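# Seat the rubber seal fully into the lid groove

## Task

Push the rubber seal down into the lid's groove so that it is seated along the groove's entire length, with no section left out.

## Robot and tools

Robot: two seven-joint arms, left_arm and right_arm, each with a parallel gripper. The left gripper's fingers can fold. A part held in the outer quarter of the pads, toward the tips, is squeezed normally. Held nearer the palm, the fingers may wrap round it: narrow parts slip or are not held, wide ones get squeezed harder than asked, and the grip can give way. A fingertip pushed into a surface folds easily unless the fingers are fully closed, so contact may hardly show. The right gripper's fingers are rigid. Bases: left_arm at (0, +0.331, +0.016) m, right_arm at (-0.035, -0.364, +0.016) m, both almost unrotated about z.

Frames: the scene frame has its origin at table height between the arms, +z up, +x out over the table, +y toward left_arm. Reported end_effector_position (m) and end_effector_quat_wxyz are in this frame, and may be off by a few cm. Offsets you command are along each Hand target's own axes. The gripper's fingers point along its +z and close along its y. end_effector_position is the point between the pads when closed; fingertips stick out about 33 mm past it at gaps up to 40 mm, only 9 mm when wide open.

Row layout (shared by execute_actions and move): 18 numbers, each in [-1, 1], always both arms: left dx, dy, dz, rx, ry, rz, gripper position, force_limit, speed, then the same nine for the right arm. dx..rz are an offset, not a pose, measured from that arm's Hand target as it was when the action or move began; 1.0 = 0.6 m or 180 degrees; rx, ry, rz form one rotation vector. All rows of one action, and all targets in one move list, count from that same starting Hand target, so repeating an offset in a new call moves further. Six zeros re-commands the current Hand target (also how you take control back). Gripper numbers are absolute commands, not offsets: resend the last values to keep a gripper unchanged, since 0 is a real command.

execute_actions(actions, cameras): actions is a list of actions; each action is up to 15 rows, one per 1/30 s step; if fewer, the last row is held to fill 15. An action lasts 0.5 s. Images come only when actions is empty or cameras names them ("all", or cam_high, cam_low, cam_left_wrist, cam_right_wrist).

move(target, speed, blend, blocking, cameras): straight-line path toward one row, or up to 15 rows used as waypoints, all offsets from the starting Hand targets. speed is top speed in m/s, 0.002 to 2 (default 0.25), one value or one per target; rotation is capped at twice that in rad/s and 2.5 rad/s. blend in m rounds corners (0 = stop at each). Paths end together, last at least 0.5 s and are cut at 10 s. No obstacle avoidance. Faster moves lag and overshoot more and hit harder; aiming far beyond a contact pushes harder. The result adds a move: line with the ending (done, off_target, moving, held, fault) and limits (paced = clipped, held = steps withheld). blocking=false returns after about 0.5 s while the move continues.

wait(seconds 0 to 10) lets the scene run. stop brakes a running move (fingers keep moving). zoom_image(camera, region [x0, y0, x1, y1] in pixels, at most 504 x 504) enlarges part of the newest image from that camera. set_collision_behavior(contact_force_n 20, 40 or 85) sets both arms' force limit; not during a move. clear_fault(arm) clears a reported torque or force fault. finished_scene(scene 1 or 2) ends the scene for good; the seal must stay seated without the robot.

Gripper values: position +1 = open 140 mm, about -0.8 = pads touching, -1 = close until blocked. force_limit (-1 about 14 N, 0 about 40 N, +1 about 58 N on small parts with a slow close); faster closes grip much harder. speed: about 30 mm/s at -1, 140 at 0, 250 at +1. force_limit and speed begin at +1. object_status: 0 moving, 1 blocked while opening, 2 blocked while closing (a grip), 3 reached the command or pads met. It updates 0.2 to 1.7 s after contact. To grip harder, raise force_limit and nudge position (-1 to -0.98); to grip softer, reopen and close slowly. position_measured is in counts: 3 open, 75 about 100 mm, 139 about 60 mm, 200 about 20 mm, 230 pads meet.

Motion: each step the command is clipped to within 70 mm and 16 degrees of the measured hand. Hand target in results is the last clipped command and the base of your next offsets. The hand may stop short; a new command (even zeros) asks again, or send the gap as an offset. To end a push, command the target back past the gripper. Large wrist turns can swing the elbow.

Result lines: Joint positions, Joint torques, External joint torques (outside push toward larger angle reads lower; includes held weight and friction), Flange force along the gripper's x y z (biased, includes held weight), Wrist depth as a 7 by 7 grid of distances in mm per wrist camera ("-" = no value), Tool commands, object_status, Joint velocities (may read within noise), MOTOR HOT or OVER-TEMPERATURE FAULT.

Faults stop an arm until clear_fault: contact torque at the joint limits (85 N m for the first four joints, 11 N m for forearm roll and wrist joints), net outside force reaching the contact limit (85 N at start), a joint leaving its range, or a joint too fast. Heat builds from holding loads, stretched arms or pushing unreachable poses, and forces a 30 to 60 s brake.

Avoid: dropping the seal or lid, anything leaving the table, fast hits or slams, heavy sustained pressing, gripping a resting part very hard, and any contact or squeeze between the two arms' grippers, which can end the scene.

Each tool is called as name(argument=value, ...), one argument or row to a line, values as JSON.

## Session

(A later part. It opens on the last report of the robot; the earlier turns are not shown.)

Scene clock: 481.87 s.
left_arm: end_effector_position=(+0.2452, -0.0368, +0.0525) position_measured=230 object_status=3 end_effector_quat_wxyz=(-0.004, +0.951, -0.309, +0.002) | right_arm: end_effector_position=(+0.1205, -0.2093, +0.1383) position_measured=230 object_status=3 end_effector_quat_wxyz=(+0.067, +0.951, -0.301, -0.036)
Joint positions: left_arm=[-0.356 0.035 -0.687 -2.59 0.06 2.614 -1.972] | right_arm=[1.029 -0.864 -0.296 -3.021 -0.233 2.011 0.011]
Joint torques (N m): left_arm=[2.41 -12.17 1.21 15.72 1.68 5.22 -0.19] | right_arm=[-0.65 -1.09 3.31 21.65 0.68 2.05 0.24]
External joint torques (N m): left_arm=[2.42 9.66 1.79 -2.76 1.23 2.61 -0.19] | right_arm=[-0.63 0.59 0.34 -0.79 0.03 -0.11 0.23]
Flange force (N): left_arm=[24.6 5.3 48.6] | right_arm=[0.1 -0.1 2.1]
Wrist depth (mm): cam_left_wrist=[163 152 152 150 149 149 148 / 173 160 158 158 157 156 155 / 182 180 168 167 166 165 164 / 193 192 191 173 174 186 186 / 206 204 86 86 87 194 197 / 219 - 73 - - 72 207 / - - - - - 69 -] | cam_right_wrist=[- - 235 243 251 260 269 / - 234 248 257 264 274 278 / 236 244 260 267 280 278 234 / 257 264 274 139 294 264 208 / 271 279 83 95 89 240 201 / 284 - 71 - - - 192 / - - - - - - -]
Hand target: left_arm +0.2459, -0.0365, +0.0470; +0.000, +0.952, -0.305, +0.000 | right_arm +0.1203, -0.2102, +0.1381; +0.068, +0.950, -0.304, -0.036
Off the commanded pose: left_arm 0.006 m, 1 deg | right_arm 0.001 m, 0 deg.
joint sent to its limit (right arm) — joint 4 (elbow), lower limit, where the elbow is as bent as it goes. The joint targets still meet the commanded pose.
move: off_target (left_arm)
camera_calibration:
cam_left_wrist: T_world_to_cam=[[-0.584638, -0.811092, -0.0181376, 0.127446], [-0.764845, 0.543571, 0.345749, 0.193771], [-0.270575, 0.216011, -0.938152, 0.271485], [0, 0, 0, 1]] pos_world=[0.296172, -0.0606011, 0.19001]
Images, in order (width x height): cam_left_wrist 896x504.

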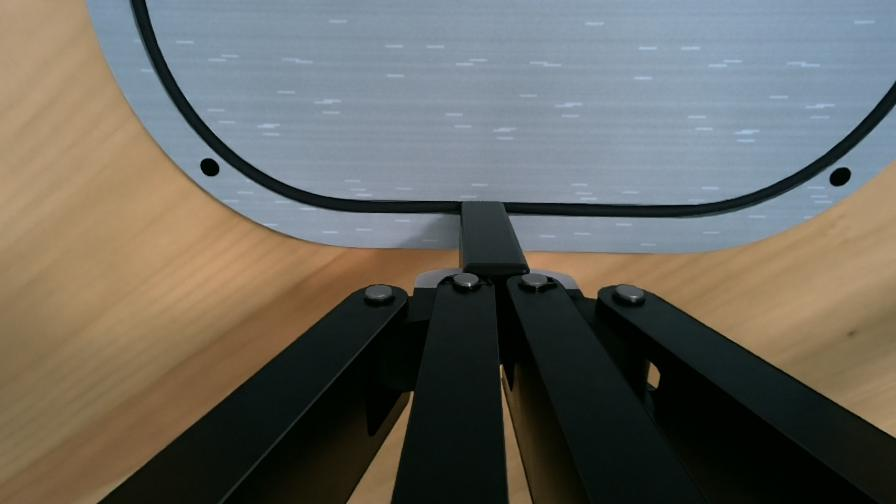

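move(
  target=[
    [0,0,-0.025,0,0,0,-1,-1,-1,0,0,0,0,0,0,-1,-1,-1],
    [0.0117,0,-0.025,0,0,0,-1,-1,-1,0,0,0,0,0,0,-1,-1,-1],
    [0.0117,0,-0.0033,0,0,0,-1,-1,-1,0,0,0,0,0,0,-1,-1,-1],
    [0.0117,0,-0.025,0,0,0,-1,-1,-1,0,0,0,0,0,0,-1,-1,-1],
    [0.0117,-0.0367,-0.025,0,0,0,-1,-1,-1,0,0,0,0,0,0,-1,-1,-1],
    [0.0117,-0.0367,-0.0033,0,0,0,-1,-1,-1,0,0,0,0,0,0,-1,-1,-1],
  ],
  speed=[0.08,0.1,0.03,0.08,0.1,0.03],
  cameras=["cam_left_wrist"],
)

move(
  target=[
    [0,0,-0.0217,0,0,0,-1,-1,-1,0,0,0,0,0,0,-1,-1,-1],
    [0,-0.0367,-0.0217,0,0,0,-1,-1,-1,0,0,0,0,0,0,-1,-1,-1],
    [0,-0.0367,0,0,0,0,-1,-1,-1,0,0,0,0,0,0,-1,-1,-1],
    [0,-0.0367,-0.0217,0,0,0,-1,-1,-1,0,0,0,0,0,0,-1,-1,-1],
    [0.005,-0.0748,-0.0217,0,0,0,-1,-1,-1,0,0,0,0,0,0,-1,-1,-1],
    [0.005,-0.0748,0,0,0,0,-1,-1,-1,0,0,0,0,0,0,-1,-1,-1],
  ],
  speed=[0.08,0.1,0.03,0.08,0.1,0.03],
  cameras=["cam_left_wrist"],
)

move(
  target=[
    [0,0,-0.0217,0,0,0,-1,-1,-1,0,0,0,0,0,0,-1,-1,-1],
    [0.0268,-0.0463,-0.0217,0,0,0,-1,-1,-1,0,0,0,0,0,0,-1,-1,-1],
    [0.0268,-0.0463,0,0,0,0,-1,-1,-1,0,0,0,0,0,0,-1,-1,-1],
  ],
  speed=[0.08,0.1,0.03],
  cameras=["cam_left_wrist"],
)

Scene clock: 498.93 s.
left_arm: end_effector_position=(+0.2642, -0.0234, +0.0528) position_measured=230 object_status=3 end_effector_quat_wxyz=(-0.002, +0.951, -0.308, +0.001) | right_arm: end_effector_position=(+0.1205, -0.2093, +0.1383) position_measured=230 object_status=3 end_effector_quat_wxyz=(+0.067, +0.951, -0.301, -0.036)
Joint positions: left_arm=[-0.333 0.032 -0.656 -2.592 0.047 2.617 -1.91] | right_arm=[1.029 -0.864 -0.296 -3.021 -0.233 2.011 0.011]
Joint velocities: left_arm=[0.001 0 0.001 0.001 0.001 -0.001 -0.006] | right_arm=[within noise]
Joint torques (N m): left_arm=[1.52 -16.02 0.27 16.05 1.49 3.76 -0.15] | right_arm=[-0.72 -1.13 3.42 21.62 0.7 2.05 0.21]
External joint torques (N m): left_arm=[1.5 6.29 0.74 -2.39 1.04 1.15 -0.15] | right_arm=[-0.7 0.48 0.47 -0.78 0.05 -0.1 0.2]
Flange force (N): left_arm=[14.7 2.7 30.3] | right_arm=[-0.1 0.6 1.9]
Wrist depth (mm): cam_left_wrist=[164 153 151 150 149 149 149 / 173 168 158 158 158 157 156 / 182 181 168 167 166 165 165 / 192 192 191 172 174 175 187 / 204 203 86 86 87 195 198 / 218 - 73 - - 72 208 / - - - - - 69 -] | cam_right_wrist=[213 - 234 243 251 260 269 / - 227 248 257 265 274 279 / - 244 260 268 279 278 234 / 257 264 274 139 293 266 207 / 271 278 83 94 89 239 201 / 284 - 71 - - - 192 / - - - - - - -]
Hand target: left_arm +0.2644, -0.0226, +0.0490; +0.000, +0.952, -0.305, +0.000 | right_arm +0.1203, -0.2102, +0.1381; +0.068, +0.950, -0.304, -0.036
Off the commanded pose: left_arm 0.004 m, 0 deg | right_arm 0.001 m, 0 deg.
joint sent to its limit (right arm) — joint 4 (elbow), lower limit, where the elbow is as bent as it goes. The joint targets still meet the commanded pose.
move: off_target (left_arm)
camera_calibration:
cam_left_wrist: T_world_to_cam=[[-0.582313, -0.812847, -0.0138227, 0.148616], [-0.765616, 0.542602, 0.345565, 0.201071], [-0.273391, 0.21181, -0.938293, 0.274683], [0, 0, 0, 1]] pos_world=[0.315581, -0.0464798, 0.190304]
Images, in order (width x height): cam_left_wrist 896x504.

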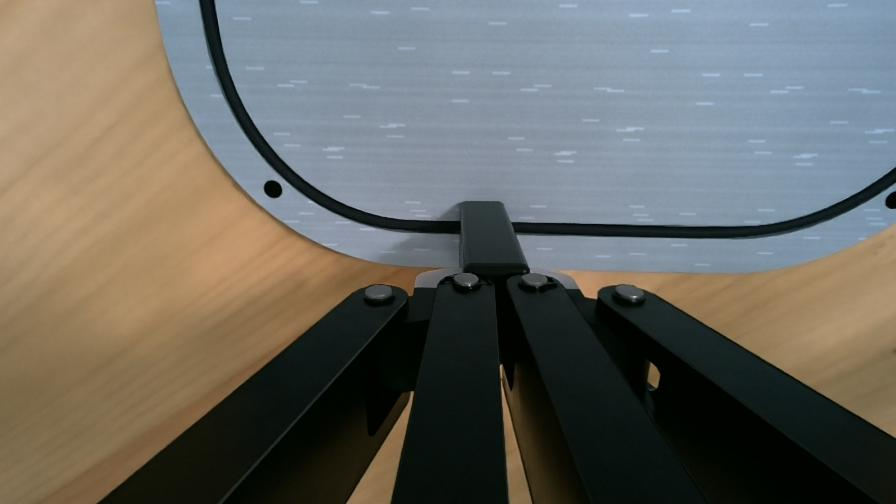

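Scene clock: 503.37 s.
left_arm: end_effector_position=(+0.2918, +0.0114, +0.0527) position_measured=230 object_status=3 end_effector_quat_wxyz=(-0.002, +0.951, -0.309, +0.000) | right_arm: end_effector_position=(+0.1205, -0.2093, +0.1383) position_measured=230 object_status=3 end_effector_quat_wxyz=(+0.067, +0.951, -0.301, -0.036)
Joint positions: left_arm=[-0.291 0.005 -0.604 -2.62 0.012 2.622 -1.784] | right_arm=[1.029 -0.864 -0.296 -3.021 -0.233 2.011 0.011]
Joint velocities: left_arm=[0 0.001 0 0.001 0.001 0 -0.004] | right_arm=[within noise]
Joint torques (N m): left_arm=[1.99 -15.58 1 15.91 1.59 4.08 -0.2] | right_arm=[-0.71 -1.08 3.39 21.7 0.69 2.05 0.25]
External joint torques (N m): left_arm=[2.02 6.65 1.09 -2.39 1.15 1.47 -0.2] | right_arm=[-0.72 0.54 0.41 -0.61 0.03 -0.08 0.23]
Flange force (N): left_arm=[16.3 0.3 32.8] | right_arm=[0.2 -0.2 1.7]
Wrist depth (mm): cam_left_wrist=[163 163 152 151 150 150 149 / 172 171 162 158 158 157 157 / 181 180 180 167 166 166 165 / 192 191 190 141 173 176 174 / 204 203 86 86 87 195 198 / 218 - 73 - - 72 209 / - - - - - 69 -] | cam_right_wrist=[- 217 236 243 251 260 269 / - - 248 256 264 274 278 / - 243 260 268 280 279 234 / 258 264 274 139 294 264 207 / 271 278 83 94 89 239 201 / 285 - 71 - - - 193 / - - - - - - -]
Hand target: left_arm +0.2929, +0.0122, +0.0489; +0.000, +0.952, -0.305, +0.000 | right_arm +0.1203, -0.2102, +0.1381; +0.068, +0.950, -0.304, -0.036
Off the commanded pose: left_arm 0.004 m, 1 deg | right_arm 0.001 m, 0 deg.
joint sent to its limit (right arm) — joint 4 (elbow), lower limit, where the elbow is as bent as it goes. The joint targets still meet the commanded pose.
move: off_target (left_arm)
camera_calibration:
cam_left_wrist: T_world_to_cam=[[-0.583622, -0.81191, -0.0137069, 0.193222], [-0.764084, 0.543372, 0.34774, 0.20271], [-0.274885, 0.213422, -0.937491, 0.27514], [0, 0, 0, 1]] pos_world=[0.343288, -0.0119886, 0.190099]
Images, in order (width x height): cam_left_wrist 896x504.

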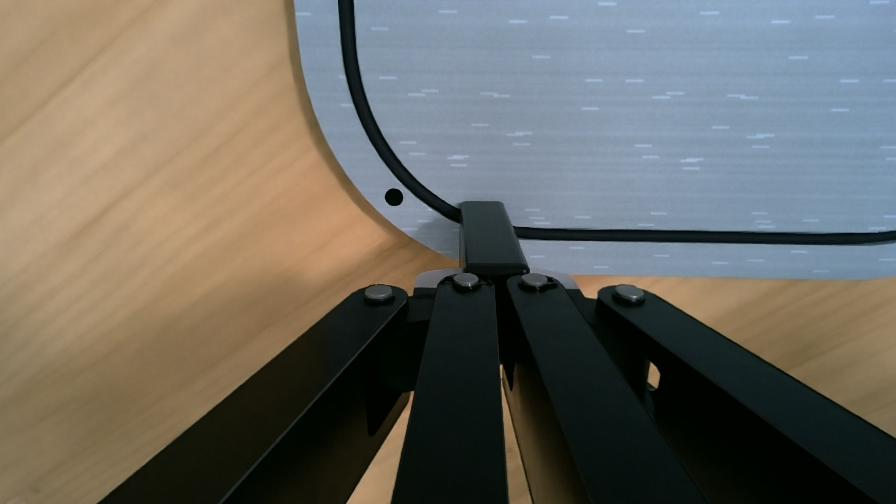

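Scene clock: 505.90 s.
left_arm: end_effector_position=(+0.3204, +0.0241, +0.0531) position_measured=230 object_status=3 end_effector_quat_wxyz=(-0.002, +0.951, -0.309, +0.000) | right_arm: end_effector_position=(+0.1205, -0.2093, +0.1383) position_measured=230 object_status=3 end_effector_quat_wxyz=(+0.067, +0.951, -0.301, -0.036)
Joint positions: left_arm=[-0.259 0.035 -0.564 -2.585 0.044 2.612 -1.738] | right_arm=[1.029 -0.864 -0.296 -3.021 -0.233 2.011 0.011]
Joint velocities: left_arm=[0 0 0.002 0 0.001 0.002 -0.006] | right_arm=[within noise]
Joint torques (N m): left_arm=[2.44 -16.7 1.29 16.32 1.73 4.13 -0.01] | right_arm=[-0.69 -1.08 3.43 21.65 0.7 2.06 0.3]
External joint torques (N m): left_arm=[2.49 7.02 1.81 -2.13 1.28 1.52 -0.01] | right_arm=[-0.7 0.54 0.46 -0.7 0.04 -0.09 0.29]
Flange force (N): left_arm=[16.7 -2.2 32.1] | right_arm=[-0.1 0.0 1.8]
Wrist depth (mm): cam_left_wrist=[163 163 162 150 150 149 149 / 172 171 171 158 158 157 157 / 181 181 180 167 166 166 165 / 192 191 191 173 174 175 175 / 204 203 86 86 87 182 199 / 218 - 73 - - 72 208 / - - - - - 69 -] | cam_right_wrist=[212 217 234 243 251 260 269 / - 226 246 257 265 274 278 / - 239 260 268 279 279 234 / 257 265 275 139 294 258 208 / 271 278 83 95 89 239 201 / 286 - 71 - - - 192 / - - - - - - -]
Hand target: left_arm +0.3221, +0.0255, +0.0489; +0.000, +0.952, -0.305, +0.000 | right_arm +0.1203, -0.2102, +0.1381; +0.068, +0.950, -0.304, -0.036
Off the commanded pose: left_arm 0.005 m, 1 deg | right_arm 0.001 m, 0 deg.
joint sent to its limit (right arm) — joint 4 (elbow), lower limit, where the elbow is as bent as it goes. The joint targets still meet the commanded pose.
move: off_target (left_arm)
camera_calibration:
cam_left_wrist: T_world_to_cam=[[-0.584852, -0.811028, -0.0134805, 0.220618], [-0.763184, 0.544569, 0.347844, 0.217336], [-0.27477, 0.213726, -0.937455, 0.280572], [0, 0, 0, 1]] pos_world=[0.371989, 0.000607893, 0.190398]
Images, in order (width x height): cam_left_wrist 896x504.

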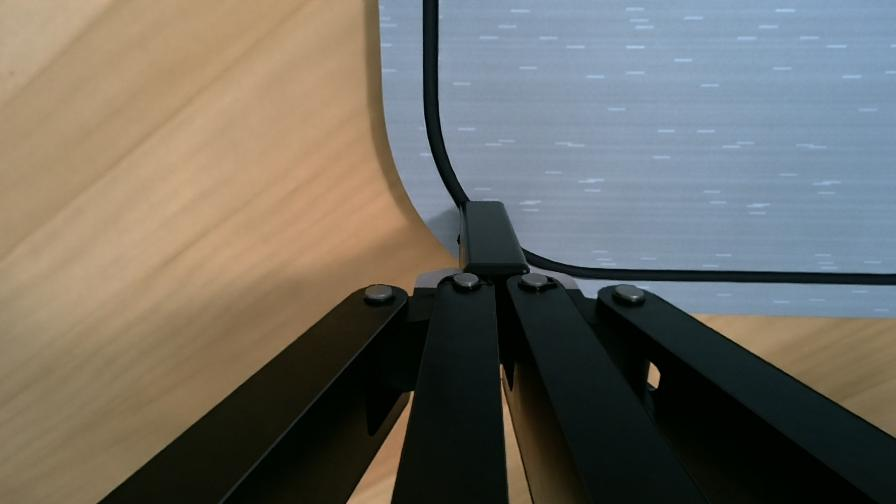

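move(
  target=[
    [0,0,-0.0217,0,0,0,-1,-1,-1,0,0,0,0,0,0,-1,-1,-1],
    [0.0382,-0.0235,-0.0217,0,0,0,-1,-1,-1,0,0,0,0,0,0,-1,-1,-1],
    [0.0382,-0.0235,0,0,0,0,-1,-1,-1,0,0,0,0,0,0,-1,-1,-1],
    [0.0382,-0.0235,-0.0217,0,0,0,-1,-1,-1,0,0,0,0,0,0,-1,-1,-1],
    [0.0685,-0.0295,-0.0217,0,0,0,-1,-1,-1,0,0,0,0,0,0,-1,-1,-1],
    [0.0685,-0.0295,0,0,0,0,-1,-1,-1,0,0,0,0,0,0,-1,-1,-1],
  ],
  speed=[0.08,0.1,0.03,0.08,0.1,0.03],
)

move(
  target=[
    [0,0,-0.05,0,0,0,-1,-1,-1,0,0,0,0,0,0,-1,-1,-1],
    [-0.1,-0.3,-0.25,0,0,0,-1,-1,-1,0.05,0.05,-0.08,0,0,0,-1,-1,-1],
  ],
  speed=0.2,
  cameras=["all"],
)

zoom_image(
  camera="cam_high",
  region=[390, 210, 510, 310],
)

zoom_image(
  camera="cam_low",
  region=[170, 280, 320, 330],
)

Scene clock: 519.27 s.
left_arm: end_effector_position=(+0.3648, +0.0169, +0.0538) position_measured=230 object_status=3 end_effector_quat_wxyz=(-0.003, +0.951, -0.308, -0.001) | right_arm: end_effector_position=(+0.1205, -0.2093, +0.1383) position_measured=230 object_status=3 end_effector_quat_wxyz=(+0.067, +0.951, -0.301, -0.036)
Joint positions: left_arm=[-0.25 0.137 -0.515 -2.456 0.134 2.568 -1.754] | right_arm=[1.029 -0.864 -0.296 -3.021 -0.233 2.011 0.011]
Joint velocities: left_arm=[0.001 0 -0.002 0 0 0.001 -0.006] | right_arm=[within noise]
Joint torques (N m): left_arm=[0.54 -19.48 -0.8 17.99 1.43 4.89 -0.19] | right_arm=[-0.66 -1.04 3.35 21.71 0.7 2.05 0.2]
External joint torques (N m): left_arm=[0.59 8.48 1.07 -1.11 0.95 2.28 -0.19] | right_arm=[-0.69 0.6 0.37 -0.64 0.05 -0.1 0.18]
Flange force (N): left_arm=[18.9 1.3 32.3] | right_arm=[0.3 -0.4 1.8]
Wrist depth (mm): cam_left_wrist=[163 163 161 158 150 149 149 / 172 171 170 161 157 157 156 / 182 181 180 169 166 166 165 / 192 192 190 173 174 175 173 / 204 203 86 86 87 182 185 / 218 - 73 - - 72 195 / - - - - - 69 -] | cam_right_wrist=[213 - 234 243 251 260 270 / 221 228 249 257 265 274 279 / - 243 261 269 280 278 234 / 258 265 274 139 293 265 207 / 271 278 83 94 89 239 201 / 285 - 71 - - - 193 / - - - - - - -]
Hand target: left_arm +0.3659, +0.0160, +0.0489; +0.000, +0.952, -0.305, +0.000 | right_arm +0.1203, -0.2102, +0.1381; +0.068, +0.950, -0.304, -0.036
Off the commanded pose: left_arm 0.005 m, 1 deg | right_arm 0.001 m, 0 deg.
joint sent to its limit (right arm) — joint 4 (elbow), lower limit, where the elbow is as bent as it goes. The joint targets still meet the commanded pose.
move: off_target (left_arm)

Scene clock: 522.70 s.
left_arm: end_effector_position=(+0.4219, +0.1973, +0.1981) position_measured=230 object_status=3 end_effector_quat_wxyz=(+0.001, +0.954, -0.301, +0.001) | right_arm: end_effector_position=(+0.1321, -0.2458, +0.1887) position_measured=230 object_status=3 end_effector_quat_wxyz=(+0.068, +0.948, -0.308, -0.037)
Joint positions: left_arm=[-0.14 -0.278 -0.223 -2.469 -0.078 2.198 -1.204] | right_arm=[0.962 -1.032 -0.321 -2.954 -0.271 1.777 -0.048]
Joint velocities: left_arm=[0 -0.001 0 0.001 0 0 0.006] | right_arm=[within noise]
Joint torques (N m): left_arm=[-0.61 -20.25 0.62 24.03 1.19 2.33 0.27] | right_arm=[-0.22 1.78 3.59 23.19 0.42 1.93 -0.35]
External joint torques (N m): left_arm=[-0.71 0.88 -0.92 0.61 0.51 -0.33 0.27] | right_arm=[-0.24 0.07 -0.5 -0.02 -0.32 -0.21 -0.36]
Flange force (N): left_arm=[4.9 -0.5 -0.4] | right_arm=[2.9 0.8 0.3]
Wrist depth (mm): cam_left_wrist=[291 292 292 293 291 290 283 / 306 307 307 306 306 304 296 / 323 322 323 322 325 324 312 / 342 343 341 141 338 343 345 / 358 361 86 86 87 355 364 / 384 - 73 - - 72 382 / - - - - - 69 -] | cam_right_wrist=[- 257 279 289 298 309 321 / - - 293 302 315 325 337 / 278 - 309 317 330 316 354 / 307 316 324 139 335 262 215 / 320 329 82 93 89 220 191 / 335 - 71 - - - 175 / - - - - - - -]
Hand target: left_arm +0.4215, +0.1975, +0.1988; +0.000, +0.952, -0.305, +0.000 | right_arm +0.1328, -0.2466, +0.1892; +0.068, +0.950, -0.304, -0.036
Off the commanded pose: left_arm 0.001 m, 0 deg | right_arm 0.001 m, 1 deg.
move: done
camera_calibration:
cam_left_wrist: T_world_to_cam=[[-0.571046, -0.820873, -0.00861054, 0.417512], [-0.772474, 0.533768, 0.344059, 0.156693], [-0.277832, 0.203125, -0.938909, 0.411133], [0, 0, 0, 1]] pos_world=[0.473686, 0.175576, 0.335699]
cam_right_wrist: T_world_to_cam=[[-0.556722, -0.820652, 0.128805, -0.138246], [-0.740441, 0.560521, 0.370895, 0.165461], [-0.376574, 0.111113, -0.919699, 0.396621], [0, 0, 0, 1]] pos_world=[0.194907, -0.250266, 0.32121]

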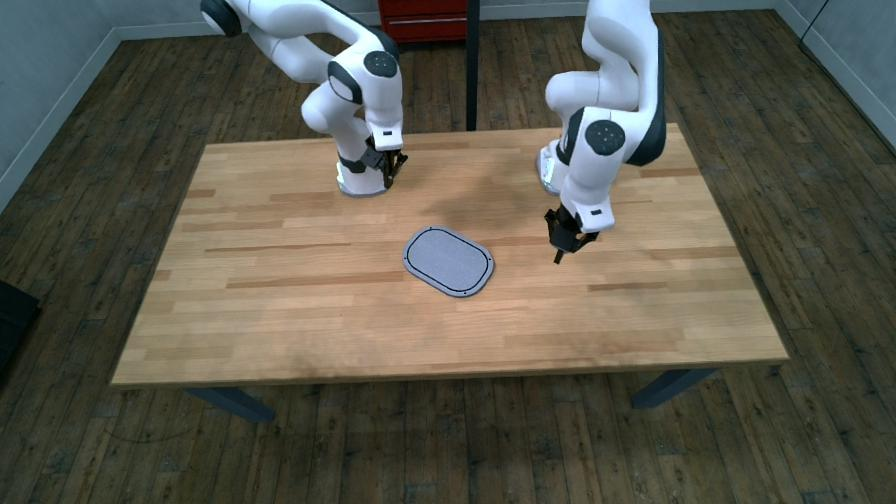

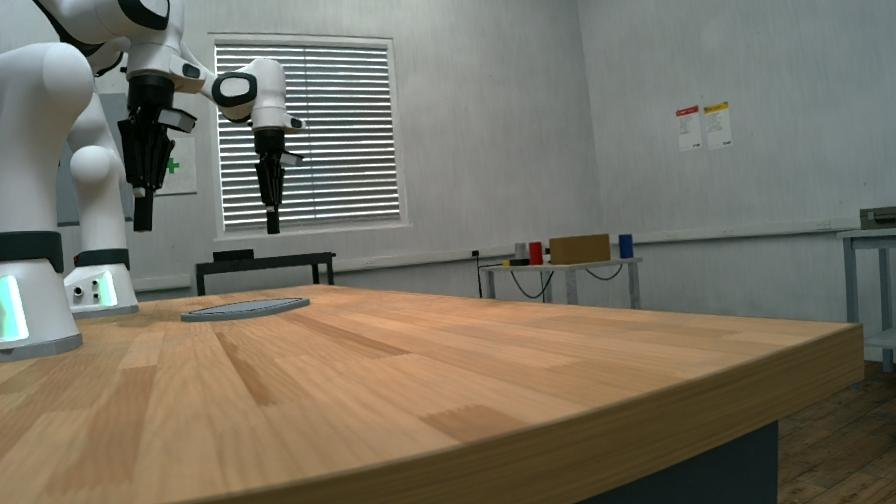

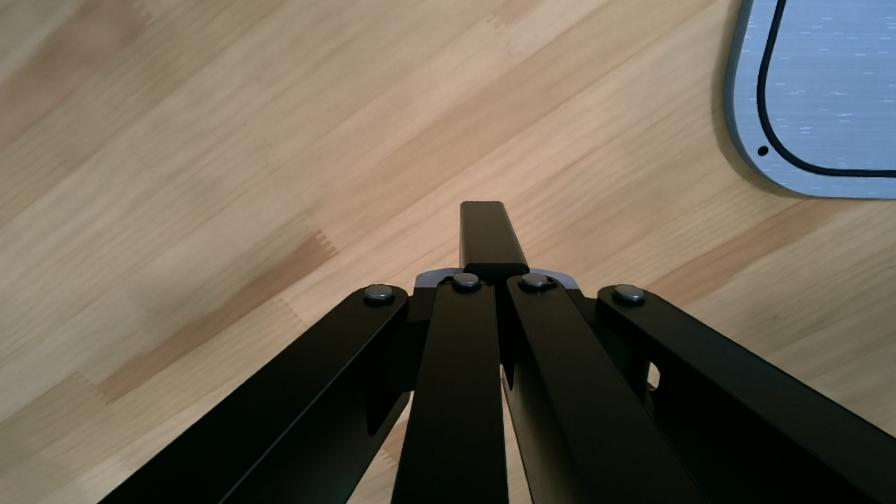

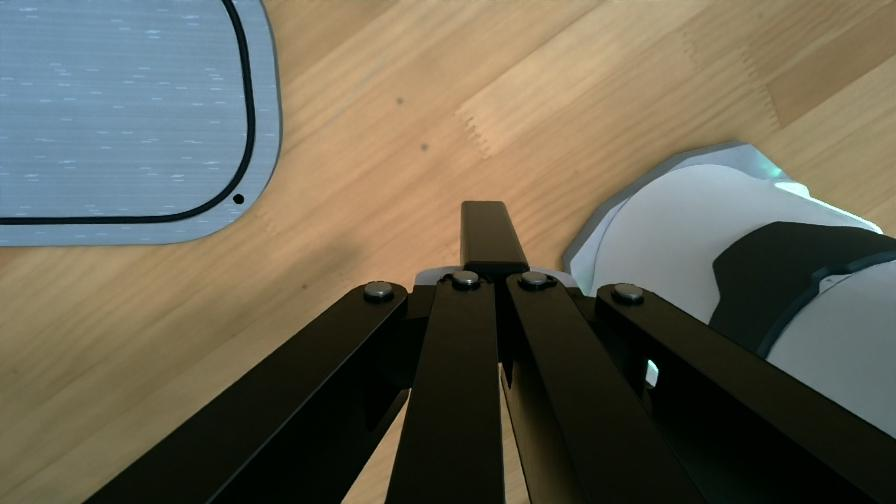

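Scaled by 4.200.

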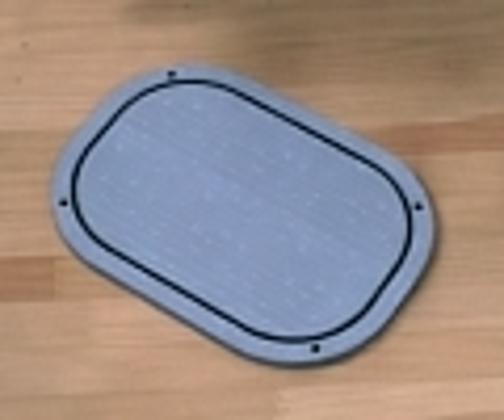

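Scaled by 3.360.

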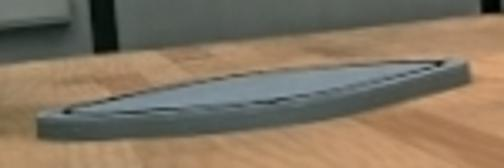

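zoom_image(
  camera="cam_right_wrist",
  region=[100, 0, 300, 250],
)

zoom_image(
  camera="cam_left_wrist",
  region=[700, 0, 896, 210],
)

Scaled by 2.016.

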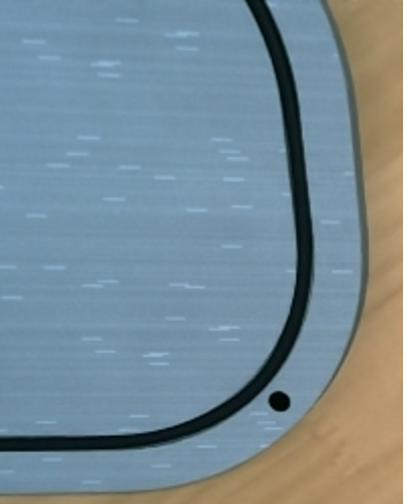

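Scaled by 2.400.

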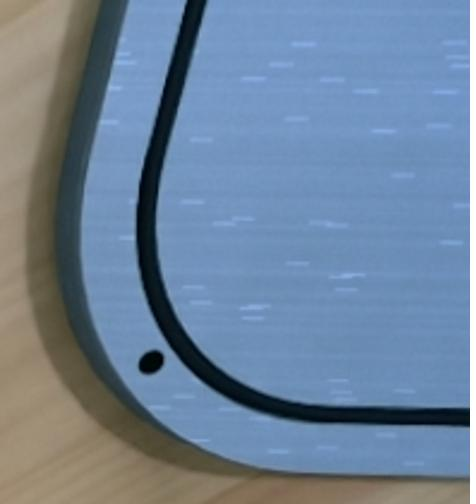

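move(
  target=[
    [0.1577,0.2993,0.2,0,0,0,-1,-1,-1,0,0,0,0,0,0,-1,-1,-1],
    [0.1577,0.2993,0.248,0,0,0,-1,-1,-1,0,0,0,0,0,0,-1,-1,-1],
    [0.1577,0.2993,0.2213,0,0,0,-1,-1,-1,0,0,0,0,0,0,-1,-1,-1],
    [0.2493,0.3502,0.2213,0,0,0,-1,-1,-1,0,0,0,0,0,0,-1,-1,-1],
    [0.2493,0.3502,0.2497,0,0,0,-1,-1,-1,0,0,0,0,0,0,-1,-1,-1],
    [0.2493,0.3502,0.19,0,0,0,-1,-1,-1,0,0,0,0,0,0,-1,-1,-1],
  ],
  speed=[0.2,0.03,0.08,0.1,0.03,0.1],
  cameras=["cam_left_wrist"],
)

zoom_image(
  camera="cam_left_wrist",
  region=[250, 100, 600, 400],
)

Scene clock: 544.90 s.
left_arm: end_effector_position=(+0.4220, -0.0613, +0.0845) position_measured=230 object_status=3 end_effector_quat_wxyz=(+0.001, +0.953, -0.304, +0.002) | right_arm: end_effector_position=(+0.1321, -0.2458, +0.1887) position_measured=230 object_status=3 end_effector_quat_wxyz=(+0.068, +0.948, -0.308, -0.037)
Joint positions: left_arm=[-0.432 0.302 -0.389 -2.117 0.167 2.394 -1.817] | right_arm=[0.962 -1.032 -0.321 -2.954 -0.271 1.777 -0.049]
Joint velocities: left_arm=[0.001 -0.001 -0.002 0 0.002 -0.003 0.006] | right_arm=[within noise]
Joint torques (N m): left_arm=[0.2 -35.81 -4.81 21.51 0.22 2.32 0.11] | right_arm=[-0.27 1.83 3.84 23.21 0.48 1.94 -0.3]
External joint torques (N m): left_arm=[0.3 1.18 -1.34 0.04 -0.39 -0.33 0.11] | right_arm=[-0.26 0 -0.23 0.05 -0.26 -0.19 -0.31]
Flange force (N): left_arm=[2.5 0.4 0.1] | right_arm=[2.1 1.1 -0.1]
Wrist depth (mm): cam_left_wrist=[190 189 189 187 187 187 186 / 200 199 198 197 196 196 195 / 211 210 209 203 195 195 194 / 224 222 221 141 204 205 205 / 237 235 86 85 87 213 217 / 250 - 73 - - 72 227 / - - - - - 69 -] | cam_right_wrist=[- - 280 289 299 309 320 / - - 294 302 315 326 338 / - - 308 318 331 315 355 / 305 315 324 139 336 265 215 / 320 328 82 95 89 220 191 / 334 - 71 - - - 175 / - - - - - - -]
Hand target: left_arm +0.4213, -0.0605, +0.0850; +0.000, +0.952, -0.305, +0.000 | right_arm +0.1328, -0.2466, +0.1892; +0.068, +0.950, -0.304, -0.036
Off the commanded pose: left_arm 0.001 m, 0 deg | right_arm 0.001 m, 1 deg.
move: done
camera_calibration:
cam_left_wrist: T_world_to_cam=[[-0.574985, -0.818103, -0.00995106, 0.206275], [-0.770485, 0.537346, 0.342945, 0.333421], [-0.275217, 0.204856, -0.939303, 0.356005], [0, 0, 0, 1]] pos_world=[0.47348, -0.0833384, 0.222104]
Images, in order (width x height): cam_left_wrist 896x504.

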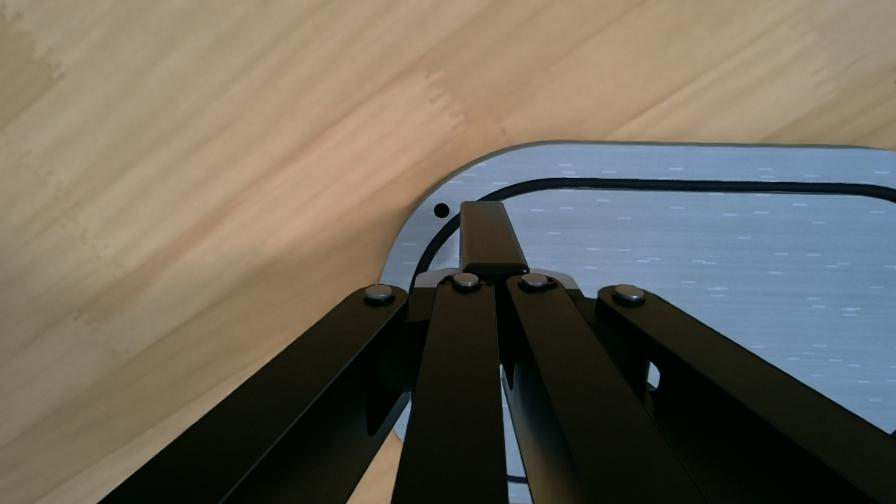

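Scaled by 1.440.

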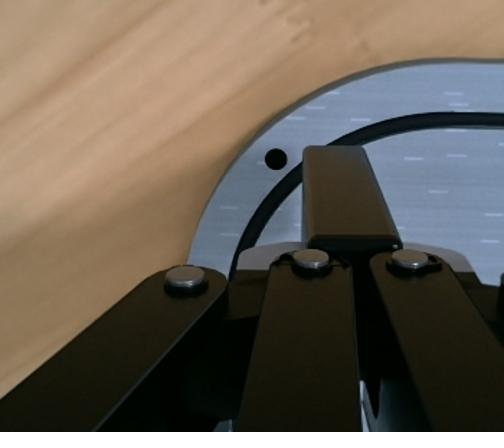

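move(
  target=[
    [-0.231,0,0.028,0,0,0,-1,-1,-1,0,0,0,0,0,0,-1,-1,-1],
    [-0.231,0,0.06,0,0,0,-1,-1,-1,0,0,0,0,0,0,-1,-1,-1],
    [-0.231,0,-0.15,0,0,0,-1,-1,-1,0,0,0,0,0,0,-1,-1,-1],
  ],
  speed=[0.12,0.03,0.15],
)

move(
  target=[-0.1,0.2,-0.2,0,0,0,-1,-1,-1,0,0,0,0,0,0,-1,-1,-1],
  cameras=["all"],
)

Scene clock: 564.97 s.
left_arm: end_effector_position=(+0.3095, +0.0201, +0.1740) position_measured=230 object_status=3 end_effector_quat_wxyz=(+0.000, +0.953, -0.303, +0.001) | right_arm: end_effector_position=(+0.1321, -0.2458, +0.1887) position_measured=230 object_status=3 end_effector_quat_wxyz=(+0.068, +0.948, -0.308, -0.037)
Joint positions: left_arm=[-0.445 -0.269 -0.403 -2.513 -0.134 2.262 -1.64] | right_arm=[0.962 -1.032 -0.321 -2.954 -0.271 1.777 -0.049]
Joint velocities: left_arm=[0 0.001 -0.001 0.001 0.001 -0.003 0.006] | right_arm=[within noise]
Joint torques (N m): left_arm=[-0.61 -19.35 1.83 22.89 0.39 2.34 0.18] | right_arm=[-0.28 1.83 3.81 23.22 0.47 1.93 -0.26]
External joint torques (N m): left_arm=[-0.66 0.36 -0.81 0.16 -0.29 -0.32 0.18] | right_arm=[-0.28 -0.02 -0.26 0.06 -0.27 -0.21 -0.28]
Flange force (N): left_arm=[0.8 1.6 -0.4] | right_arm=[2.2 1.2 -0.1]
Wrist depth (mm): cam_left_wrist=[272 271 271 260 258 259 258 / 286 285 284 273 272 271 271 / 303 300 301 292 288 286 298 / 320 318 318 141 314 315 316 / 339 339 86 85 87 326 334 / 362 - 73 - - 72 352 / - - - - - 69 -] | cam_right_wrist=[- - 278 289 299 309 320 / - - 293 303 313 326 339 / 278 - 309 318 331 311 355 / 306 315 325 138 335 265 216 / 320 329 82 95 89 220 191 / 334 - 71 - - - 174 / - - - - - - -]
Hand target: left_arm +0.3085, +0.0200, +0.1749; +0.000, +0.952, -0.305, +0.000 | right_arm +0.1328, -0.2466, +0.1892; +0.068, +0.950, -0.304, -0.036
Off the commanded pose: left_arm 0.001 m, 0 deg | right_arm 0.001 m, 1 deg.
move: done

Scene clock: 566.90 s.
left_arm: end_effector_position=(+0.1908, -0.0429, +0.2940) position_measured=230 object_status=3 end_effector_quat_wxyz=(+0.000, +0.951, -0.308, +0.001) | right_arm: end_effector_position=(+0.1321, -0.2458, +0.1887) position_measured=230 object_status=3 end_effector_quat_wxyz=(+0.068, +0.948, -0.308, -0.037)
Joint positions: left_arm=[-0.569 -0.503 -0.513 -2.355 -0.251 1.9 -1.825] | right_arm=[0.962 -1.032 -0.321 -2.954 -0.271 1.777 -0.049]
Joint velocities: left_arm=[0 0.001 0.001 -0.001 0 -0.001 -0.007] | right_arm=[within noise]
Joint torques (N m): left_arm=[0.23 -11.97 4.74 24.93 0.46 2.28 -0.06] | right_arm=[-0.28 1.74 3.8 23.22 0.47 1.93 -0.31]
External joint torques (N m): left_arm=[0.2 0.17 -1.69 0.93 -0.39 -0.36 -0.06] | right_arm=[-0.26 -0.09 -0.27 0.06 -0.27 -0.2 -0.32]
Flange force (N): left_arm=[3.0 4.3 -1.8] | right_arm=[2.2 1.5 -0.1]
Wrist depth (mm): cam_left_wrist=[382 382 369 366 370 378 380 / 400 400 399 398 398 397 394 / 424 421 421 415 419 417 411 / 450 447 447 141 438 441 439 / 477 470 86 86 87 459 467 / 507 - 73 - - 72 491 / - - - - - 69 -] | cam_right_wrist=[252 262 279 288 298 309 319 / - - 293 304 313 325 338 / - - 308 317 332 309 354 / 303 315 325 138 327 265 215 / 321 329 82 94 89 220 191 / 335 - 71 - - - 175 / - - - - - - -]
Hand target: left_arm +0.1900, -0.0428, +0.2950; +0.000, +0.952, -0.305, +0.000 | right_arm +0.1328, -0.2466, +0.1892; +0.068, +0.950, -0.304, -0.036
Off the commanded pose: left_arm 0.001 m, 0 deg | right_arm 0.001 m, 1 deg.
move: done
camera_calibration:
cam_left_wrist: T_world_to_cam=[[-0.582139, -0.813022, -0.010487, 0.0922615], [-0.765316, 0.543534, 0.344762, 0.0722976], [-0.274599, 0.208725, -0.938631, 0.485237], [0, 0, 0, 1]] pos_world=[0.242285, -0.0655669, 0.431501]
cam_right_wrist: T_world_to_cam=[[-0.556395, -0.820875, 0.128798, -0.138351], [-0.74064, 0.560216, 0.370958, 0.165439], [-0.376665, 0.111007, -0.919674, 0.396512], [0, 0, 0, 1]] pos_world=[0.194905, -0.250266, 0.32111]

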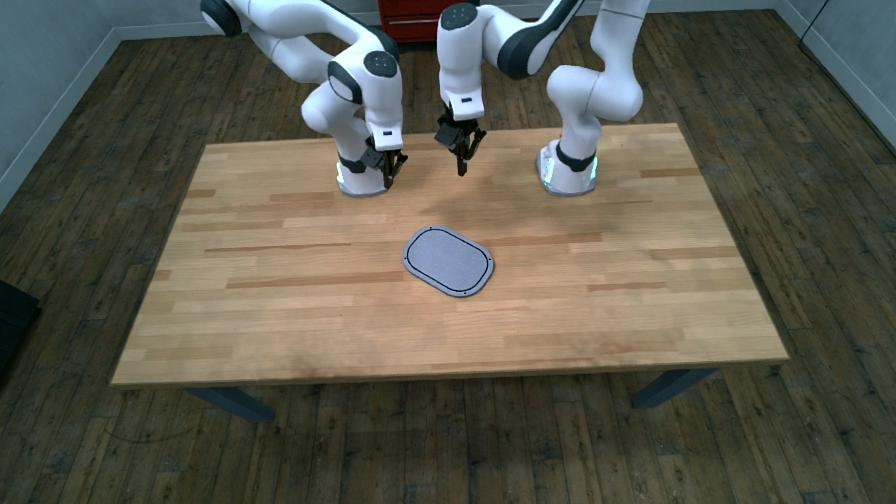

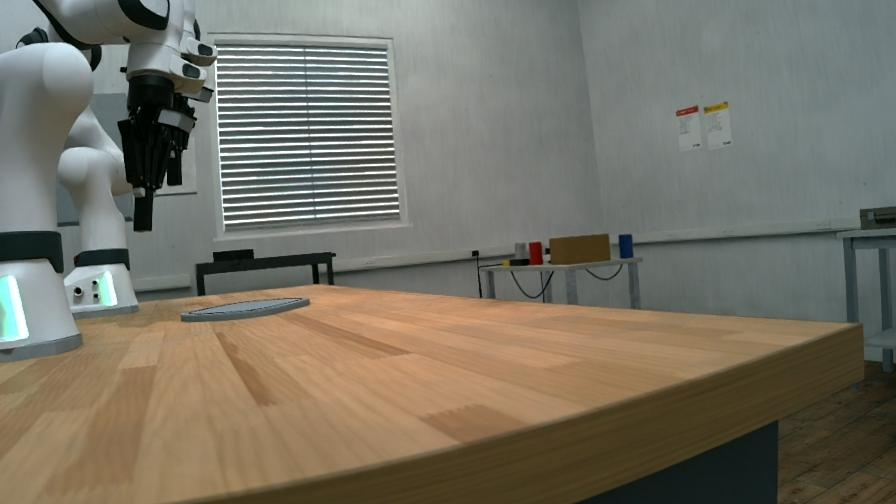

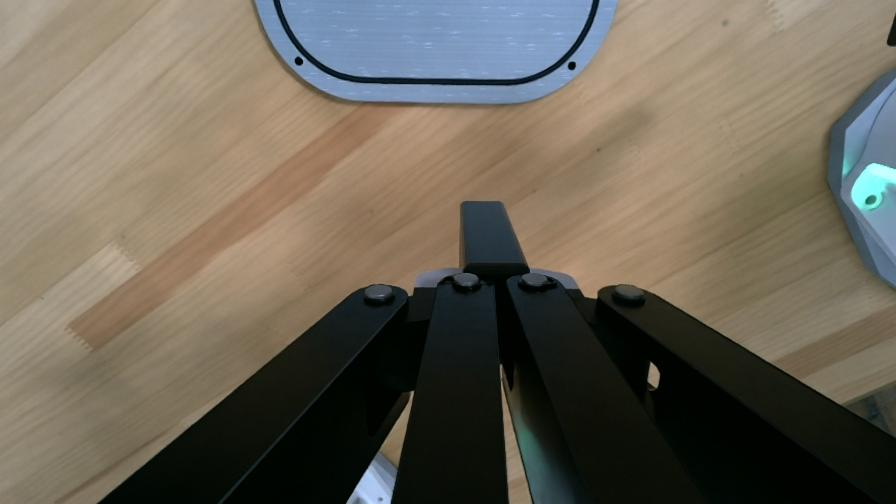

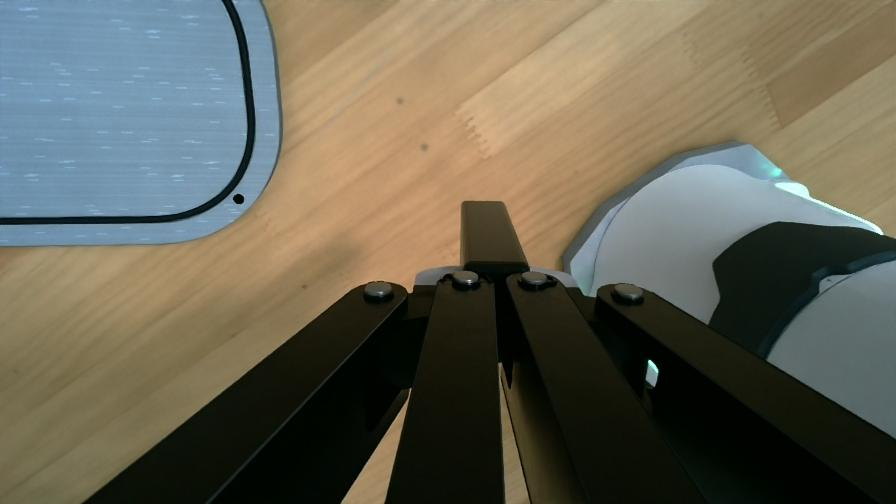

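move(
  target=[
    [0,0,0,0,0,0,-1,-1,-1,-0.032,-0.24,0.1,0.048,0.0087,0,-1,-1,-1],
    [0,0,0,0,0,0,-1,-1,-1,-0.032,-0.2645,0.182,0.048,0.0087,0,-1,-1,-1],
  ],
  speed=0.15,
  cameras=["cam_right_wrist"],
)

Scene clock: 577.60 s.
left_arm: end_effector_position=(+0.1908, -0.0429, +0.2940) position_measured=230 object_status=3 end_effector_quat_wxyz=(+0.000, +0.952, -0.307, +0.001) | right_arm: end_effector_position=(+0.1698, -0.1654, +0.1265) position_measured=230 object_status=3 end_effector_quat_wxyz=(+0.036, +0.956, -0.291, -0.013)
Joint positions: left_arm=[-0.569 -0.503 -0.513 -2.355 -0.251 1.9 -1.828] | right_arm=[1.078 -0.64 -0.344 -2.933 -0.27 2.227 0.002]
Joint velocities: left_arm=[within noise] | right_arm=[0 -0.002 0 0 0.001 -0.004 -0.001]
Joint torques (N m): left_arm=[-0.17 -11.75 5.21 24.87 0.67 2.33 -0.15] | right_arm=[-0.6 -7.51 3.13 21.02 0.6 2.05 0.06]
External joint torques (N m): left_arm=[-0.23 0.4 -1.25 0.89 -0.19 -0.31 -0.15] | right_arm=[-0.6 -0.28 -0.11 -0.42 0.04 -0.32 0.05]
Flange force (N): left_arm=[3.2 4.0 -1.8] | right_arm=[0.6 3.7 -1.1]
Wrist depth (mm): cam_left_wrist=[383 381 369 368 368 149 109 / 404 401 399 398 400 171 109 / 422 423 422 418 419 419 111 / 447 446 444 141 440 443 443 / 474 469 86 86 87 460 468 / 505 - 73 - - 72 490 / - - - - - 69 -] | cam_right_wrist=[- - 220 234 239 242 245 / - - - 245 250 254 257 / - - - 257 261 266 269 / 261 264 269 139 274 281 266 / 274 276 83 - 89 291 259 / 287 - 71 - - - 248 / - - - - - - -]
Hand target: left_arm +0.1900, -0.0428, +0.2950; +0.000, +0.952, -0.305, +0.000 | right_arm +0.1700, -0.1664, +0.1268; +0.037, +0.956, -0.292, -0.013 (not the last commanded pose)
Off the commanded pose: left_arm 0.001 m, 0 deg | right_arm 0.087 m, 5 deg.
move: held (right_arm; a check stopped the path); path passed 0 of 2 targets; limits=held
pose unreachable (right arm): on one or more control steps of this call, first in action 0 (counted from 0), this arm could not follow its commanded pose, so it was not sent that pose on those steps. It may still have moved: this result reports where it is.
cause: moving toward the commanded pose would bring a part of the arm too close to another arm (a part of this arm just beyond joint 6 (wrist pitch) and the left arm's gripper, along the way the arms are being sent, or toward where that arm still pushes).
camera_calibration:
cam_right_wrist: T_world_to_cam=[[-0.531421, -0.845384, 0.0540096, -0.0422033], [-0.783578, 0.514792, 0.347843, 0.174138], [-0.321865, 0.14253, -0.935996, 0.342625], [0, 0, 0, 1]] pos_world=[0.224301, -0.174157, 0.262402]
Images, in order (width x height): cam_right_wrist 896x504.

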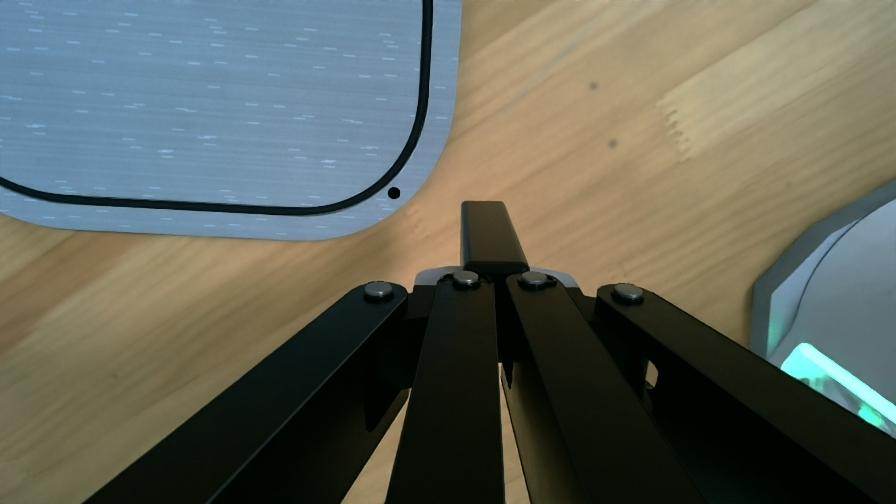

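move(
  target=[0,-0.28,0,0,0,0,-1,-1,-1,0,0,0,0,0,0,-1,-1,-1],
)

move(
  target=[0,0,0,0,0,0,-1,-1,-1,-0.0075,-0.0993,0.11,0.025,0,0.0087,-1,-1,-1],
  speed=0.15,
  cameras=["cam_right_wrist"],
)

Scene clock: 589.80 s.
left_arm: end_effector_position=(+0.2875, +0.0934, +0.2954) position_measured=230 object_status=3 end_effector_quat_wxyz=(+0.001, +0.953, -0.302, +0.000) | right_arm: end_effector_position=(+0.1697, -0.1656, +0.1265) position_measured=230 object_status=3 end_effector_quat_wxyz=(+0.036, +0.956, -0.291, -0.013)
Joint positions: left_arm=[-0.541 -0.595 -0.178 -2.478 -0.107 1.889 -1.549] | right_arm=[1.078 -0.64 -0.344 -2.933 -0.27 2.226 0.002]
Joint velocities: left_arm=[0.001 0.002 0 0.001 0 0 0.007] | right_arm=[within noise]
Joint torques (N m): left_arm=[-0.59 -11.14 1.35 24.65 1.34 2.49 0.18] | right_arm=[-0.59 -7.32 3.21 21.1 0.59 2.13 0.01]
External joint torques (N m): left_arm=[-0.61 0.5 -0.81 0.06 0.52 -0.14 0.18] | right_arm=[-0.59 -0.19 -0.01 -0.26 0.03 -0.22 0]
Flange force (N): left_arm=[1.8 1.0 -0.2] | right_arm=[0.7 2.7 -0.8]
Wrist depth (mm): cam_left_wrist=[380 381 380 375 369 370 378 / 399 400 398 399 398 398 398 / 421 421 422 416 421 421 422 / 444 445 447 141 440 446 442 / 473 464 86 85 87 461 473 / 500 - 73 - - 72 496 / - - - - - 69 -] | cam_right_wrist=[217 - 223 234 239 241 245 / 226 - - 244 249 253 258 / - 236 - 257 262 266 269 / 261 265 268 139 275 280 263 / 274 276 83 95 89 291 259 / 287 - 71 - - - 248 / - - - - - - -]
Hand target: left_arm +0.2875, +0.0940, +0.2949; +0.000, +0.952, -0.305, +0.000 | right_arm +0.1700, -0.1664, +0.1268; +0.037, +0.956, -0.292, -0.013
Off the commanded pose: left_arm 0.001 m, 0 deg | right_arm 0.001 m, 0 deg.
move: done

Scene clock: 591.43 s.
left_arm: end_effector_position=(+0.2875, +0.0934, +0.2953) position_measured=230 object_status=3 end_effector_quat_wxyz=(+0.001, +0.953, -0.303, +0.000) | right_arm: end_effector_position=(+0.1958, -0.1201, +0.0562) position_measured=230 object_status=3 end_effector_quat_wxyz=(+0.001, +0.953, -0.303, -0.001)
Joint positions: left_arm=[-0.541 -0.595 -0.178 -2.478 -0.107 1.889 -1.547] | right_arm=[1.153 -0.286 -0.4 -2.917 -0.23 2.638 0.015]
Joint velocities: left_arm=[within noise] | right_arm=[0 -0.002 0 -0.001 0 0.004 0]
Joint torques (N m): left_arm=[-0.16 -11.15 0.9 24.61 1.19 2.49 0.16] | right_arm=[-0.01 -13.8 1.68 17.65 0.76 2.71 0.07]
External joint torques (N m): left_arm=[-0.2 0.43 -1.28 -0.02 0.36 -0.15 0.16] | right_arm=[-0.02 0.89 -0.23 0.16 0.41 0.16 0.07]
Flange force (N): left_arm=[1.7 1.5 0.1] | right_arm=[0.3 -4.2 4.5]
Wrist depth (mm): cam_left_wrist=[381 381 378 375 367 368 372 / 401 401 398 400 399 398 341 / 421 421 419 416 421 417 419 / 444 443 444 141 438 444 446 / 474 468 86 86 87 463 472 / 503 - 73 - - 72 500 / - - - - - 69 -] | cam_right_wrist=[- - - - 161 171 170 / - - - - 171 179 179 / - - - - 187 188 187 / 205 205 206 126 197 198 197 / 214 213 83 94 89 206 208 / 227 - 71 - - - 217 / - - - - - - -]
Hand target: left_arm +0.2875, +0.0940, +0.2949; +0.000, +0.952, -0.305, +0.000 | right_arm +0.1963, -0.1187, +0.0564; -0.001, +0.952, -0.305, -0.001
Off the commanded pose: left_arm 0.001 m, 0 deg | right_arm 0.002 m, 0 deg.
move: done
camera_calibration:
cam_right_wrist: T_world_to_cam=[[-0.551691, -0.833819, -0.0195967, 0.0232138], [-0.786966, 0.512621, 0.343372, 0.196255], [-0.276264, 0.204857, -0.938995, 0.27748], [0, 0, 0, 1]] pos_world=[0.24391, -0.138092, 0.193619]
Images, in order (width x height): cam_right_wrist 896x504.

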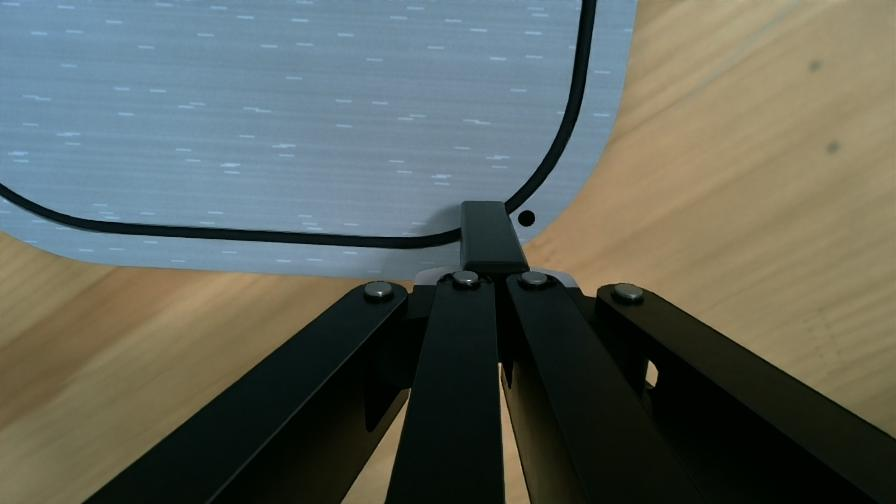

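move(
  target=[
    [0,0,0,0,0,0,-1,-1,-1,0,0.002,0.0245,0,0,0,-1,-1,-1],
    [0,0,0,0,0,0,-1,-1,-1,0.004,-0.012,0,0,0,0,-1,-1,-1],
    [0,0,0,0,0,0,-1,-1,-1,0.004,-0.012,0.0245,0,0,0,-1,-1,-1],
    [0,0,0,0,0,0,-1,-1,-1,0.002,0.03,0,0,0,0,-1,-1,-1],
    [0,0,0,0,0,0,-1,-1,-1,0.01,0.03,0.0245,0,0,0,-1,-1,-1],
    [0,0,0,0,0,0,-1,-1,-1,0,0.1,-0.15,0,0,0,-1,-1,-1],
  ],
  speed=[0.02,0.05,0.02,0.05,0.02,0.1],
  cameras=["cam_high","cam_right_wrist","cam_left_wrist"],
)

Scene clock: 604.70 s.
left_arm: end_effector_position=(+0.2875, +0.0934, +0.2953) position_measured=230 object_status=3 end_effector_quat_wxyz=(+0.001, +0.953, -0.303, +0.000) | right_arm: end_effector_position=(+0.1627, -0.1670, +0.1465) position_measured=230 object_status=3 end_effector_quat_wxyz=(-0.001, +0.953, -0.301, +0.001)
Joint positions: left_arm=[-0.541 -0.595 -0.178 -2.478 -0.107 1.889 -1.547] | right_arm=[1.037 -0.815 -0.305 -2.998 -0.271 2.193 0.027]
Joint velocities: left_arm=[within noise] | right_arm=[0 0 0 0.002 0.001 -0.004 -0.003]
Joint torques (N m): left_arm=[-0.19 -11.18 0.95 24.57 1.17 2.5 0.22] | right_arm=[-0.33 -3.33 3.01 21.8 0.84 2.35 0.22]
External joint torques (N m): left_arm=[-0.19 0.5 -1.2 -0.07 0.35 -0.15 0.22] | right_arm=[-0.34 -0.08 -0.11 -0.79 0.24 -0.23 0.22]
Flange force (N): left_arm=[1.7 1.3 0.2] | right_arm=[-0.6 3.2 0.2]
Wrist depth (mm): cam_left_wrist=[381 377 379 378 368 368 376 / 401 402 400 401 400 399 398 / 422 420 423 418 423 420 421 / 448 444 449 141 441 444 444 / 475 469 86 86 87 462 469 / 503 - 73 - - 72 498 / - - - - - 69 -] | cam_right_wrist=[247 - - 251 252 251 250 / - - - 265 264 262 261 / 273 - - 278 277 274 271 / 299 297 294 139 288 289 268 / 314 312 82 94 89 299 264 / 333 - 71 - - - 284 / - - - - - - -]
Hand target: left_arm +0.2875, +0.0940, +0.2949; +0.000, +0.952, -0.305, +0.000 | right_arm +0.1616, -0.1677, +0.1464; -0.001, +0.952, -0.305, -0.001
Off the commanded pose: left_arm 0.001 m, 0 deg | right_arm 0.001 m, 0 deg.
move: done
camera_calibration:
cam_left_wrist: T_world_to_cam=[[-0.573623, -0.819084, -0.00766033, 0.256594], [-0.770099, 0.536083, 0.345778, 0.0734812], [-0.279115, 0.204245, -0.938285, 0.486245], [0, 0, 0, 1]] pos_world=[0.339494, 0.0714666, 0.432794]
cam_right_wrist: T_world_to_cam=[[-0.549408, -0.83517, -0.0253536, -0.0322005], [-0.78964, 0.509058, 0.342531, 0.163194], [-0.273165, 0.208209, -0.939164, 0.362822], [0, 0, 0, 1]] pos_world=[0.210284, -0.185511, 0.284034]
Images, in order (width x height): cam_high 896x504, cam_left_wrist 896x504, cam_right_wrist 896x504.

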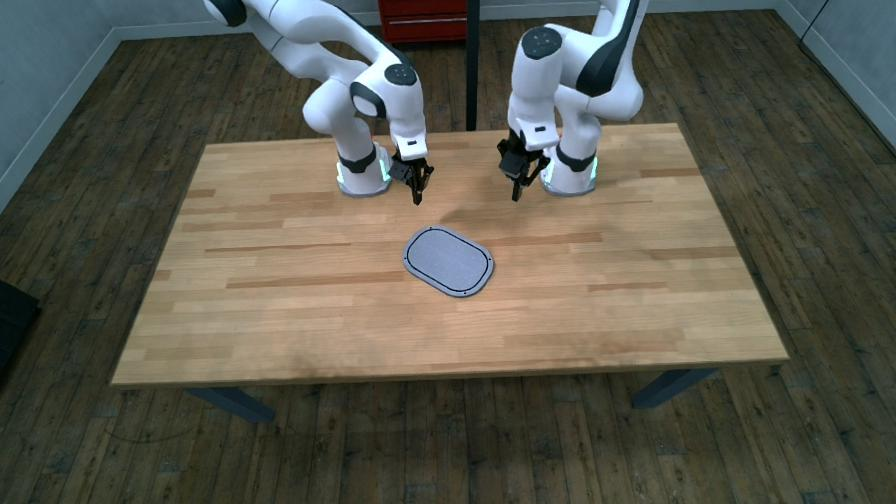

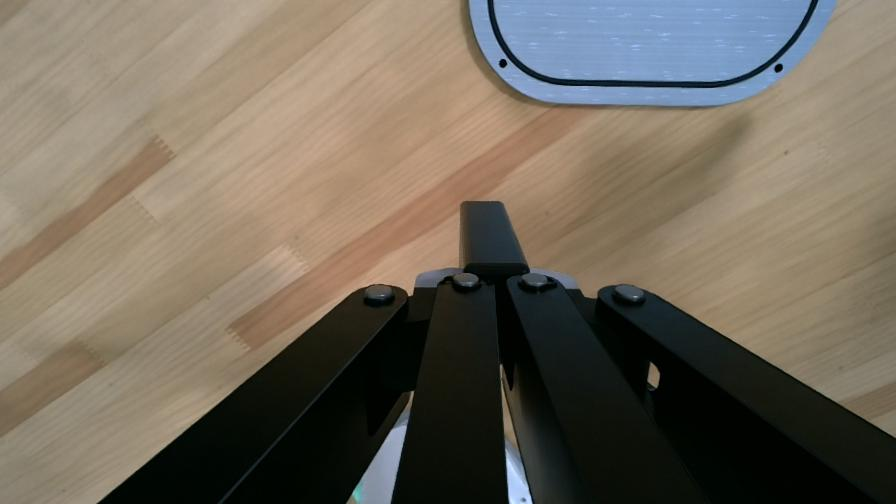

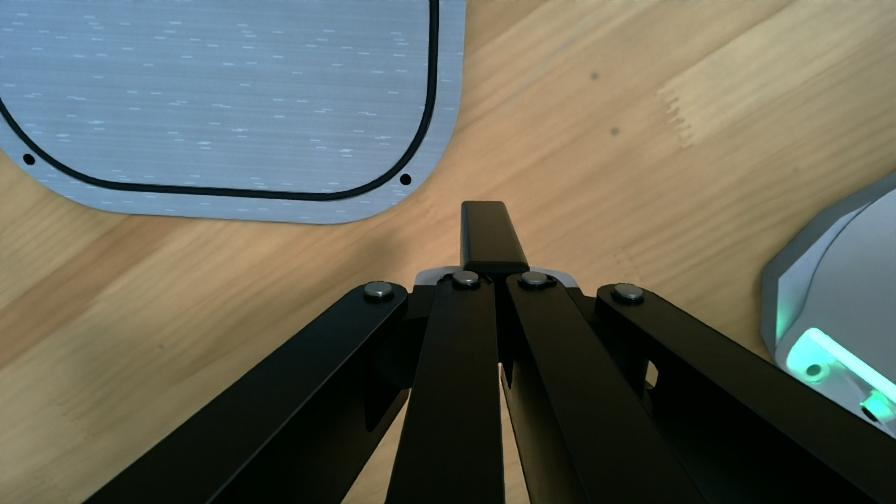

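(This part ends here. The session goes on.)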